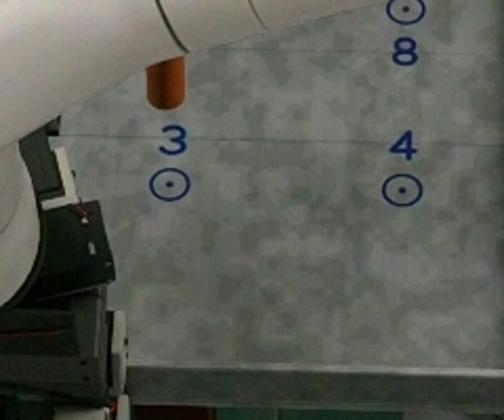

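>>> move(
  arm2={"target": [-0.1437, 0.133, 0.8993, 0.1045, 0.9945, 0.0069, 0.0007], "speed": 0.04},
  arm3={"target": [-0.0512, -0.035, 0.8993, -0.0007, -0.0069, 0.9945, 0.1045], "speed": 0.04},
  arm4={"target": [0.023, -0.503, 0.86, 0, 0, 1, 0], "speed": 0.06},
)

>>> wait(
  seconds=2.5,
  cameras=["cam_front"],
)

>>> zoom_image(
  camera="cam_front",
  region=[300, 20, 400, 110],
)

Scene clock: 575.97 s.
Joint torques (N m): arm1=[-0.62 -17.12 -4.56 -2.27 0.13 -0.33 0.06] | arm2=[-10.84 -28.3 -0.95 -8.38 -4.42 -3.39 -0.25] | arm3=[7.87 -30.16 -2.84 -5.24 6.08 -0.23 0.74] | arm4=[0.21 -18.29 4.38 -0.88 -0.31 0.05 0.13]
Motor temperatures (°C): arm1=[35 40 32 34 39 46 44] | arm2=[31 34 34 34 41 42 40] | arm3=[36 39 29 31 38 47 40] | arm4=[35 38 34 33 36 48 42]
Flange force (N): arm1=[0.9 -5.2 5.0] | arm2=[-2.7 -17.8 -4.3] | arm3=[3.5 -14.6 -4.0] | arm4=[0.3 0.5 -4.1]
move: arm2 done; arm3 done; arm4 done
Joint velocities: within noise
arm1: as last shown
arm1.index_mcp_current_ma: -6
arm1.index_abd_current_ma: 13
arm1.index_pip_current_ma: 12
arm1.index_dip_current_ma: 4
arm1.middle_mcp_current_ma: 4
arm1.middle_abd_current_ma: -2
arm1.middle_pip_current_ma: 2
arm1.middle_dip_current_ma: -2
arm1.ring_mcp_current_ma: -2
arm1.ring_abd_current_ma: 0
arm1.ring_pip_current_ma: 9
arm1.ring_dip_current_ma: 6
arm1.thumb_cmc_current_ma: -5
arm1.thumb_axl_current_ma: -4
arm1.thumb_mcp_current_ma: -2
arm1.thumb_ipl_current_ma: -5
arm2.joint_positions: joint1_rad=+1.720 joint2_rad=+1.675 joint3_rad=+1.009 joint4_rad=+1.094 joint5_rad=+1.535 joint6_rad=-1.112 joint7_rad=-1.152 hand_index_mcp=+0.957 hand_index_abd=+0.000 hand_index_pip=+0.559 hand_index_dip=-0.919 hand_middle_mcp=+0.963 hand_middle_abd=-0.003 hand_middle_pip=+0.559 hand_middle_dip=-0.919 hand_ring_mcp=+0.968 hand_ring_abd=-0.006 hand_ring_pip=+0.559 hand_ring_dip=-0.919 hand_thumb_cmc=-0.804 hand_thumb_axl=+0.677 hand_thumb_mcp=+0.223 hand_thumb_ipl=+0.168 hand_current_limit=+0.400 hand_speed=-0.600
arm2.joint_status: not commanded
arm2.hand_state: blocked,goal,goal,goal,blocked,goal,goal,goal,blocked,goal,goal,goal,goal,goal,goal,goal
arm2.index_mcp_current_ma: 182
arm2.index_abd_current_ma: -5
arm2.index_pip_current_ma: 9
arm2.index_dip_current_ma: 3
arm2.middle_mcp_current_ma: 228
arm2.middle_abd_current_ma: -15
arm2.middle_pip_current_ma: -9
arm2.middle_dip_current_ma: 1
arm2.ring_mcp_current_ma: 241
arm2.ring_abd_current_ma: -9
arm2.ring_pip_current_ma: 8
arm2.ring_dip_current_ma: 11
arm2.thumb_cmc_current_ma: -10
arm2.thumb_axl_current_ma: 10
arm2.thumb_mcp_current_ma: -7
arm2.thumb_ipl_current_ma: -6
arm2.hand_goal_index_mcp: 0.914
arm2.hand_goal_index_abd: 0.000
arm2.hand_goal_index_pip: 0.560
arm2.hand_goal_index_dip: -0.920
arm2.hand_goal_middle_mcp: 0.914
arm2.hand_goal_middle_abd: 0.000
arm2.hand_goal_middle_pip: 0.560
arm2.hand_goal_middle_dip: -0.920
arm2.hand_goal_ring_mcp: 0.914
arm2.hand_goal_ring_abd: 0.000
arm2.hand_goal_ring_pip: 0.560
arm2.hand_goal_ring_dip: -0.920
arm2.hand_goal_thumb_cmc: -0.800
arm2.hand_goal_thumb_axl: 0.678
arm2.hand_goal_thumb_mcp: 0.226
arm2.hand_goal_thumb_ipl: 0.168
arm2.hand: x=-0.1437 y=+0.1330 z=+0.8993 quat_wxyz=(+0.105, +0.994, +0.007, +0.001)
arm2.hand_target: x=-0.1437 y=+0.1330 z=+0.8993 quat_wxyz=(+0.105, +0.994, +0.007, +0.001)
arm2.hand_status: done (0.000 m and 0.0 deg from the pose sent, 0.008 m and 0.0 deg at the start)
arm3.joint_positions: joint1_rad=-1.483 joint2_rad=+1.764 joint3_rad=-1.313 joint4_rad=+1.068 joint5_rad=+1.826 joint6_rad=+1.296 joint7_rad=+4.518 hand_index_mcp=+1.000 hand_index_abd=-0.004 hand_index_pip=+0.562 hand_index_dip=-0.910 hand_middle_mcp=+1.000 hand_middle_abd=-0.011 hand_middle_pip=+0.561 hand_middle_dip=-0.909 hand_ring_mcp=+0.995 hand_ring_abd=-0.019 hand_ring_pip=+0.563 hand_ring_dip=-0.910 hand_thumb_cmc=-0.803 hand_thumb_axl=+0.677 hand_thumb_mcp=+0.213 hand_thumb_ipl=+0.168 hand_current_limit=+0.400 hand_speed=-0.600
arm3.joint_status: not commanded
arm3.hand_state: blocked,goal,goal,goal,blocked,goal,goal,goal,blocked,goal,goal,goal,goal,goal,goal,goal
arm3.index_mcp_current_ma: 13
arm3.index_abd_current_ma: 4
arm3.index_pip_current_ma: 4
arm3.index_dip_current_ma: -14
arm3.middle_mcp_current_ma: 17
arm3.middle_abd_current_ma: 2
arm3.middle_pip_current_ma: 0
arm3.middle_dip_current_ma: -8
arm3.ring_mcp_current_ma: 7
arm3.ring_abd_current_ma: 8
arm3.ring_pip_current_ma: 6
arm3.ring_dip_current_ma: 1
arm3.thumb_cmc_current_ma: -6
arm3.thumb_axl_current_ma: -4
arm3.thumb_mcp_current_ma: -6
arm3.thumb_ipl_current_ma: -7
arm3.hand_goal_index_mcp: 0.914
arm3.hand_goal_index_abd: 0.000
arm3.hand_goal_index_pip: 0.560
arm3.hand_goal_index_dip: -0.920
arm3.hand_goal_middle_mcp: 0.914
arm3.hand_goal_middle_abd: 0.000
arm3.hand_goal_middle_pip: 0.560
arm3.hand_goal_middle_dip: -0.920
arm3.hand_goal_ring_mcp: 0.914
arm3.hand_goal_ring_abd: 0.000
arm3.hand_goal_ring_pip: 0.560
arm3.hand_goal_ring_dip: -0.920
arm3.hand_goal_thumb_cmc: -0.800
arm3.hand_goal_thumb_axl: 0.678
arm3.hand_goal_thumb_mcp: 0.226
arm3.hand_goal_thumb_ipl: 0.168
arm3.hand: x=-0.0512 y=-0.0350 z=+0.8993 quat_wxyz=(+0.001, +0.007, -0.995, -0.104)
arm3.hand_target: x=-0.0512 y=-0.0350 z=+0.8993 quat_wxyz=(+0.001, +0.007, -0.995, -0.104)
arm3.hand_status: done (0.000 m and 0.0 deg from the pose sent, 0.008 m and 0.0 deg at the start)
arm4.joint_positions: joint1_rad=+2.197 joint2_rad=+1.536 joint3_rad=+0.707 joint4_rad=+1.623 joint5_rad=-1.580 joint6_rad=+0.709 joint7_rad=+2.899 hand_index_mcp=+0.145 hand_index_abd=-0.008 hand_index_pip=-0.488 hand_index_dip=+0.004 hand_middle_mcp=+0.751 hand_middle_abd=+0.000 hand_middle_pip=+0.577 hand_middle_dip=+0.700 hand_ring_mcp=+0.142 hand_ring_abd=-0.007 hand_ring_pip=-0.488 hand_ring_dip=+0.005 hand_thumb_cmc=-0.569 hand_thumb_axl=+0.677 hand_thumb_mcp=+0.219 hand_thumb_ipl=+0.168 hand_current_limit=+0.400 hand_speed=-0.600
arm4.joint_status: not commanded
arm4.hand_state: blocked,goal,goal,goal,goal,goal,goal,goal,blocked,goal,goal,goal,goal,goal,goal,goal
arm4.index_mcp_current_ma: 30
arm4.index_abd_current_ma: 2
arm4.index_pip_current_ma: 6
arm4.index_dip_current_ma: 5
arm4.middle_mcp_current_ma: -3
arm4.middle_abd_current_ma: -6
arm4.middle_pip_current_ma: 2
arm4.middle_dip_current_ma: -3
arm4.ring_mcp_current_ma: 47
arm4.ring_abd_current_ma: 15
arm4.ring_pip_current_ma: 1
arm4.ring_dip_current_ma: 10
arm4.thumb_cmc_current_ma: 4
arm4.thumb_axl_current_ma: 6
arm4.thumb_mcp_current_ma: 15
arm4.thumb_ipl_current_ma: -4
arm4.hand_goal_index_mcp: 0.100
arm4.hand_goal_index_abd: 0.000
arm4.hand_goal_index_pip: -0.500
arm4.hand_goal_index_dip: 0.000
arm4.hand_goal_middle_mcp: 0.754
arm4.hand_goal_middle_abd: 0.000
arm4.hand_goal_middle_pip: 0.576
arm4.hand_goal_middle_dip: 0.696
arm4.hand_goal_ring_mcp: 0.100
arm4.hand_goal_ring_abd: 0.000
arm4.hand_goal_ring_pip: -0.500
arm4.hand_goal_ring_dip: 0.000
arm4.hand_goal_thumb_cmc: -0.570
arm4.hand_goal_thumb_axl: 0.678
arm4.hand_goal_thumb_mcp: 0.226
arm4.hand_goal_thumb_ipl: 0.168
arm4.hand: x=+0.0230 y=-0.5030 z=+0.8600 quat_wxyz=(+0.000, +0.000, +1.000, +0.000)
arm4.hand_target: x=+0.0230 y=-0.5030 z=+0.8600 quat_wxyz=(+0.000, +0.000, +1.000, +0.000)
arm4.hand_status: done (0.000 m and 0.0 deg from the pose sent, 0.020 m and 0.0 deg at the start)
pictures: none

Scene clock: 578.47 s.
Joint torques (N m): arm1=[-0.7 -17.1 -4.6 -2.23 0.15 -0.31 0.06] | arm2=[-9.8 -28.74 -0.41 -8.35 -4.57 -2.95 -0.47] | arm3=[8.4 -29.4 -2.68 -5.32 5.7 0.39 0.38] | arm4=[0.17 -18.26 4.38 -0.89 -0.3 0.1 0.08]
Motor temperatures (°C): arm1=[35 40 32 34 39 46 44] | arm2=[31 34 34 34 41 41 40] | arm3=[36 39 29 31 38 47 40] | arm4=[35 38 34 33 36 48 42]
Flange force (N): arm1=[0.6 -5.2 4.9] | arm2=[-0.3 -17.3 -4.2] | arm3=[5.0 -13.9 -3.7] | arm4=[0.7 0.4 -4.1]
Joint velocities: within noise
arm1.joint_positions: joint1_rad=+0.406 joint2_rad=+0.911 joint3_rad=-0.553 joint4_rad=+2.248 joint5_rad=+2.208 joint6_rad=+0.213 joint7_rad=+5.047 hand_index_mcp=+0.997 hand_index_abd=-0.011 hand_index_pip=+0.585 hand_index_dip=+0.711 hand_middle_mcp=+0.995 hand_middle_abd=-0.010 hand_middle_pip=+0.585 hand_middle_dip=+0.714 hand_ring_mcp=+0.995 hand_ring_abd=-0.015 hand_ring_pip=+0.590 hand_ring_dip=+0.703 hand_thumb_cmc=-0.573 hand_thumb_axl=+0.677 hand_thumb_mcp=+0.212 hand_thumb_ipl=+0.168 hand_current_limit=+0.400 hand_speed=-0.600
arm1.joint_status: not commanded
arm1.hand_state: goal,goal,goal,goal,goal,goal,goal,goal,goal,goal,goal,goal,goal,goal,goal,goal
arm1.index_mcp_current_ma: -2
arm1.index_abd_current_ma: 3
arm1.index_pip_current_ma: 8
arm1.index_dip_current_ma: 1
arm1.middle_mcp_current_ma: 10
arm1.middle_abd_current_ma: 6
arm1.middle_pip_current_ma: -6
arm1.middle_dip_current_ma: 3
arm1.ring_mcp_current_ma: 6
arm1.ring_abd_current_ma: 12
arm1.ring_pip_current_ma: 6
arm1.ring_dip_current_ma: 11
arm1.thumb_cmc_current_ma: -2
arm1.thumb_axl_current_ma: 0
arm1.thumb_mcp_current_ma: -1
arm1.thumb_ipl_current_ma: -2
arm1.hand_goal_index_mcp: 1.000
arm1.hand_goal_index_abd: 0.000
arm1.hand_goal_index_pip: 0.578
arm1.hand_goal_index_dip: 0.696
arm1.hand_goal_middle_mcp: 1.000
arm1.hand_goal_middle_abd: 0.000
arm1.hand_goal_middle_pip: 0.578
arm1.hand_goal_middle_dip: 0.696
arm1.hand_goal_ring_mcp: 1.000
arm1.hand_goal_ring_abd: 0.000
arm1.hand_goal_ring_pip: 0.578
arm1.hand_goal_ring_dip: 0.696
arm1.hand_goal_thumb_cmc: -0.570
arm1.hand_goal_thumb_axl: 0.678
arm1.hand_goal_thumb_mcp: 0.226
arm1.hand_goal_thumb_ipl: 0.168
arm1.hand: x=-0.7200 y=+0.1000 z=+1.0500 quat_wxyz=(-0.156, -0.988, +0.000, +0.000)
arm1.hand_target: x=-0.7200 y=+0.1000 z=+1.0500 quat_wxyz=(-0.156, -0.988, +0.000, +0.000)
arm1.hand_status: not commanded
arm2.joint_positions: joint1_rad=+1.720 joint2_rad=+1.675 joint3_rad=+1.009 joint4_rad=+1.094 joint5_rad=+1.535 joint6_rad=-1.112 joint7_rad=-1.152 hand_index_mcp=+0.955 hand_index_abd=+0.000 hand_index_pip=+0.559 hand_index_dip=-0.919 hand_middle_mcp=+0.963 hand_middle_abd=-0.003 hand_middle_pip=+0.559 hand_middle_dip=-0.919 hand_ring_mcp=+0.969 hand_ring_abd=-0.003 hand_ring_pip=+0.559 hand_ring_dip=-0.919 hand_thumb_cmc=-0.804 hand_thumb_axl=+0.677 hand_thumb_mcp=+0.223 hand_thumb_ipl=+0.168 hand_current_limit=+0.400 hand_speed=-0.600
arm2.joint_status: not commanded
arm2.hand_state: blocked,goal,goal,goal,blocked,goal,goal,goal,blocked,goal,goal,goal,goal,goal,goal,goal
arm2.index_mcp_current_ma: 179
arm2.index_abd_current_ma: -2
arm2.index_pip_current_ma: 4
arm2.index_dip_current_ma: 4
arm2.middle_mcp_current_ma: 226
arm2.middle_abd_current_ma: -13
arm2.middle_pip_current_ma: -9
arm2.middle_dip_current_ma: 3
arm2.ring_mcp_current_ma: 249
arm2.ring_abd_current_ma: -6
arm2.ring_pip_current_ma: 5
arm2.ring_dip_current_ma: 8
arm2.thumb_cmc_current_ma: -2
arm2.thumb_axl_current_ma: 7
arm2.thumb_mcp_current_ma: -11
arm2.thumb_ipl_current_ma: -6
arm2.hand_goal_index_mcp: 0.914
arm2.hand_goal_index_abd: 0.000
arm2.hand_goal_index_pip: 0.560
arm2.hand_goal_index_dip: -0.920
arm2.hand_goal_middle_mcp: 0.914
arm2.hand_goal_middle_abd: 0.000
arm2.hand_goal_middle_pip: 0.560
arm2.hand_goal_middle_dip: -0.920
arm2.hand_goal_ring_mcp: 0.914
arm2.hand_goal_ring_abd: 0.000
arm2.hand_goal_ring_pip: 0.560
arm2.hand_goal_ring_dip: -0.920
arm2.hand_goal_thumb_cmc: -0.800
arm2.hand_goal_thumb_axl: 0.678
arm2.hand_goal_thumb_mcp: 0.226
arm2.hand_goal_thumb_ipl: 0.168
arm2.hand: x=-0.1437 y=+0.1330 z=+0.8993 quat_wxyz=(+0.105, +0.995, +0.007, +0.001)
arm2.hand_target: x=-0.1437 y=+0.1330 z=+0.8993 quat_wxyz=(+0.105, +0.994, +0.007, +0.001)
arm2.hand_status: done (0.000 m and 0.0 deg from the pose sent, 0.008 m and 0.0 deg at the start)
arm3.joint_positions: joint1_rad=-1.483 joint2_rad=+1.764 joint3_rad=-1.313 joint4_rad=+1.068 joint5_rad=+1.826 joint6_rad=+1.296 joint7_rad=+4.518 hand_index_mcp=+1.000 hand_index_abd=-0.008 hand_index_pip=+0.562 hand_index_dip=-0.910 hand_middle_mcp=+1.000 hand_middle_abd=-0.010 hand_middle_pip=+0.562 hand_middle_dip=-0.909 hand_ring_mcp=+0.998 hand_ring_abd=-0.018 hand_ring_pip=+0.563 hand_ring_dip=-0.910 hand_thumb_cmc=-0.803 hand_thumb_axl=+0.677 hand_thumb_mcp=+0.213 hand_thumb_ipl=+0.168 hand_current_limit=+0.400 hand_speed=-0.600
arm3.joint_status: not commanded
arm3.hand_state: blocked,goal,goal,goal,blocked,goal,goal,goal,blocked,goal,goal,goal,goal,goal,goal,goal
arm3.index_mcp_current_ma: 11
arm3.index_abd_current_ma: 9
arm3.index_pip_current_ma: 17
arm3.index_dip_current_ma: -13
arm3.middle_mcp_current_ma: 20
arm3.middle_abd_current_ma: 7
arm3.middle_pip_current_ma: -2
arm3.middle_dip_current_ma: -4
arm3.ring_mcp_current_ma: 13
arm3.ring_abd_current_ma: 5
arm3.ring_pip_current_ma: 4
arm3.ring_dip_current_ma: 0
arm3.thumb_cmc_current_ma: 2
arm3.thumb_axl_current_ma: 2
arm3.thumb_mcp_current_ma: -9
arm3.thumb_ipl_current_ma: -3
arm3.hand_goal_index_mcp: 0.914
arm3.hand_goal_index_abd: 0.000
arm3.hand_goal_index_pip: 0.560
arm3.hand_goal_index_dip: -0.920
arm3.hand_goal_middle_mcp: 0.914
arm3.hand_goal_middle_abd: 0.000
arm3.hand_goal_middle_pip: 0.560
arm3.hand_goal_middle_dip: -0.920
arm3.hand_goal_ring_mcp: 0.914
arm3.hand_goal_ring_abd: 0.000
arm3.hand_goal_ring_pip: 0.560
arm3.hand_goal_ring_dip: -0.920
arm3.hand_goal_thumb_cmc: -0.800
arm3.hand_goal_thumb_axl: 0.678
arm3.hand_goal_thumb_mcp: 0.226
arm3.hand_goal_thumb_ipl: 0.168
arm3.hand: x=-0.0512 y=-0.0350 z=+0.8993 quat_wxyz=(+0.001, +0.007, -0.995, -0.104)
arm3.hand_target: x=-0.0512 y=-0.0350 z=+0.8993 quat_wxyz=(+0.001, +0.007, -0.995, -0.104)
arm3.hand_status: done (0.000 m and 0.0 deg from the pose sent, 0.008 m and 0.0 deg at the start)
arm4.joint_positions: joint1_rad=+2.197 joint2_rad=+1.536 joint3_rad=+0.707 joint4_rad=+1.623 joint5_rad=-1.580 joint6_rad=+0.709 joint7_rad=+2.899 hand_index_mcp=+0.145 hand_index_abd=-0.008 hand_index_pip=-0.488 hand_index_dip=+0.004 hand_middle_mcp=+0.751 hand_middle_abd=+0.000 hand_middle_pip=+0.577 hand_middle_dip=+0.700 hand_ring_mcp=+0.142 hand_ring_abd=-0.007 hand_ring_pip=-0.488 hand_ring_dip=+0.005 hand_thumb_cmc=-0.569 hand_thumb_axl=+0.677 hand_thumb_mcp=+0.219 hand_thumb_ipl=+0.168 hand_current_limit=+0.400 hand_speed=-0.600
arm4.joint_status: not commanded
arm4.hand_state: blocked,goal,goal,goal,goal,goal,goal,goal,blocked,goal,goal,goal,goal,goal,goal,goal
arm4.index_mcp_current_ma: 26
arm4.index_abd_current_ma: -6
arm4.index_pip_current_ma: 17
arm4.index_dip_current_ma: -13
arm4.middle_mcp_current_ma: -11
arm4.middle_abd_current_ma: 1
arm4.middle_pip_current_ma: -18
arm4.middle_dip_current_ma: -10
arm4.ring_mcp_current_ma: 47
arm4.ring_abd_current_ma: 14
arm4.ring_pip_current_ma: 0
arm4.ring_dip_current_ma: 21
arm4.thumb_cmc_current_ma: 6
arm4.thumb_axl_current_ma: 5
arm4.thumb_mcp_current_ma: -8
arm4.thumb_ipl_current_ma: -7
arm4.hand_goal_index_mcp: 0.100
arm4.hand_goal_index_abd: 0.000
arm4.hand_goal_index_pip: -0.500
arm4.hand_goal_index_dip: 0.000
arm4.hand_goal_middle_mcp: 0.754
arm4.hand_goal_middle_abd: 0.000
arm4.hand_goal_middle_pip: 0.576
arm4.hand_goal_middle_dip: 0.696
arm4.hand_goal_ring_mcp: 0.100
arm4.hand_goal_ring_abd: 0.000
arm4.hand_goal_ring_pip: -0.500
arm4.hand_goal_ring_dip: 0.000
arm4.hand_goal_thumb_cmc: -0.570
arm4.hand_goal_thumb_axl: 0.678
arm4.hand_goal_thumb_mcp: 0.226
arm4.hand_goal_thumb_ipl: 0.168
arm4.hand: x=+0.0230 y=-0.5030 z=+0.8600 quat_wxyz=(+0.000, +0.000, +1.000, +0.000)
arm4.hand_target: x=+0.0230 y=-0.5030 z=+0.8600 quat_wxyz=(+0.000, +0.000, +1.000, +0.000)
arm4.hand_status: done (0.000 m and 0.0 deg from the pose sent, 0.020 m and 0.0 deg at the start)
wait: 2.50 s; at rest by 0.63 s

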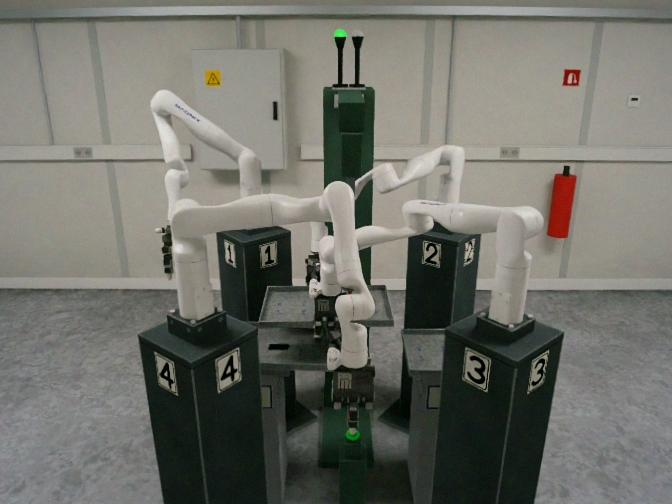

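Scaled by 5.040.

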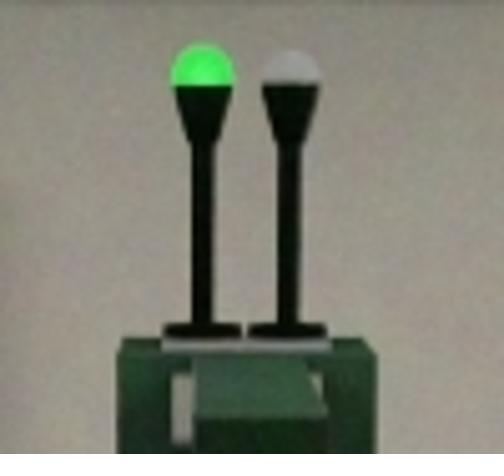

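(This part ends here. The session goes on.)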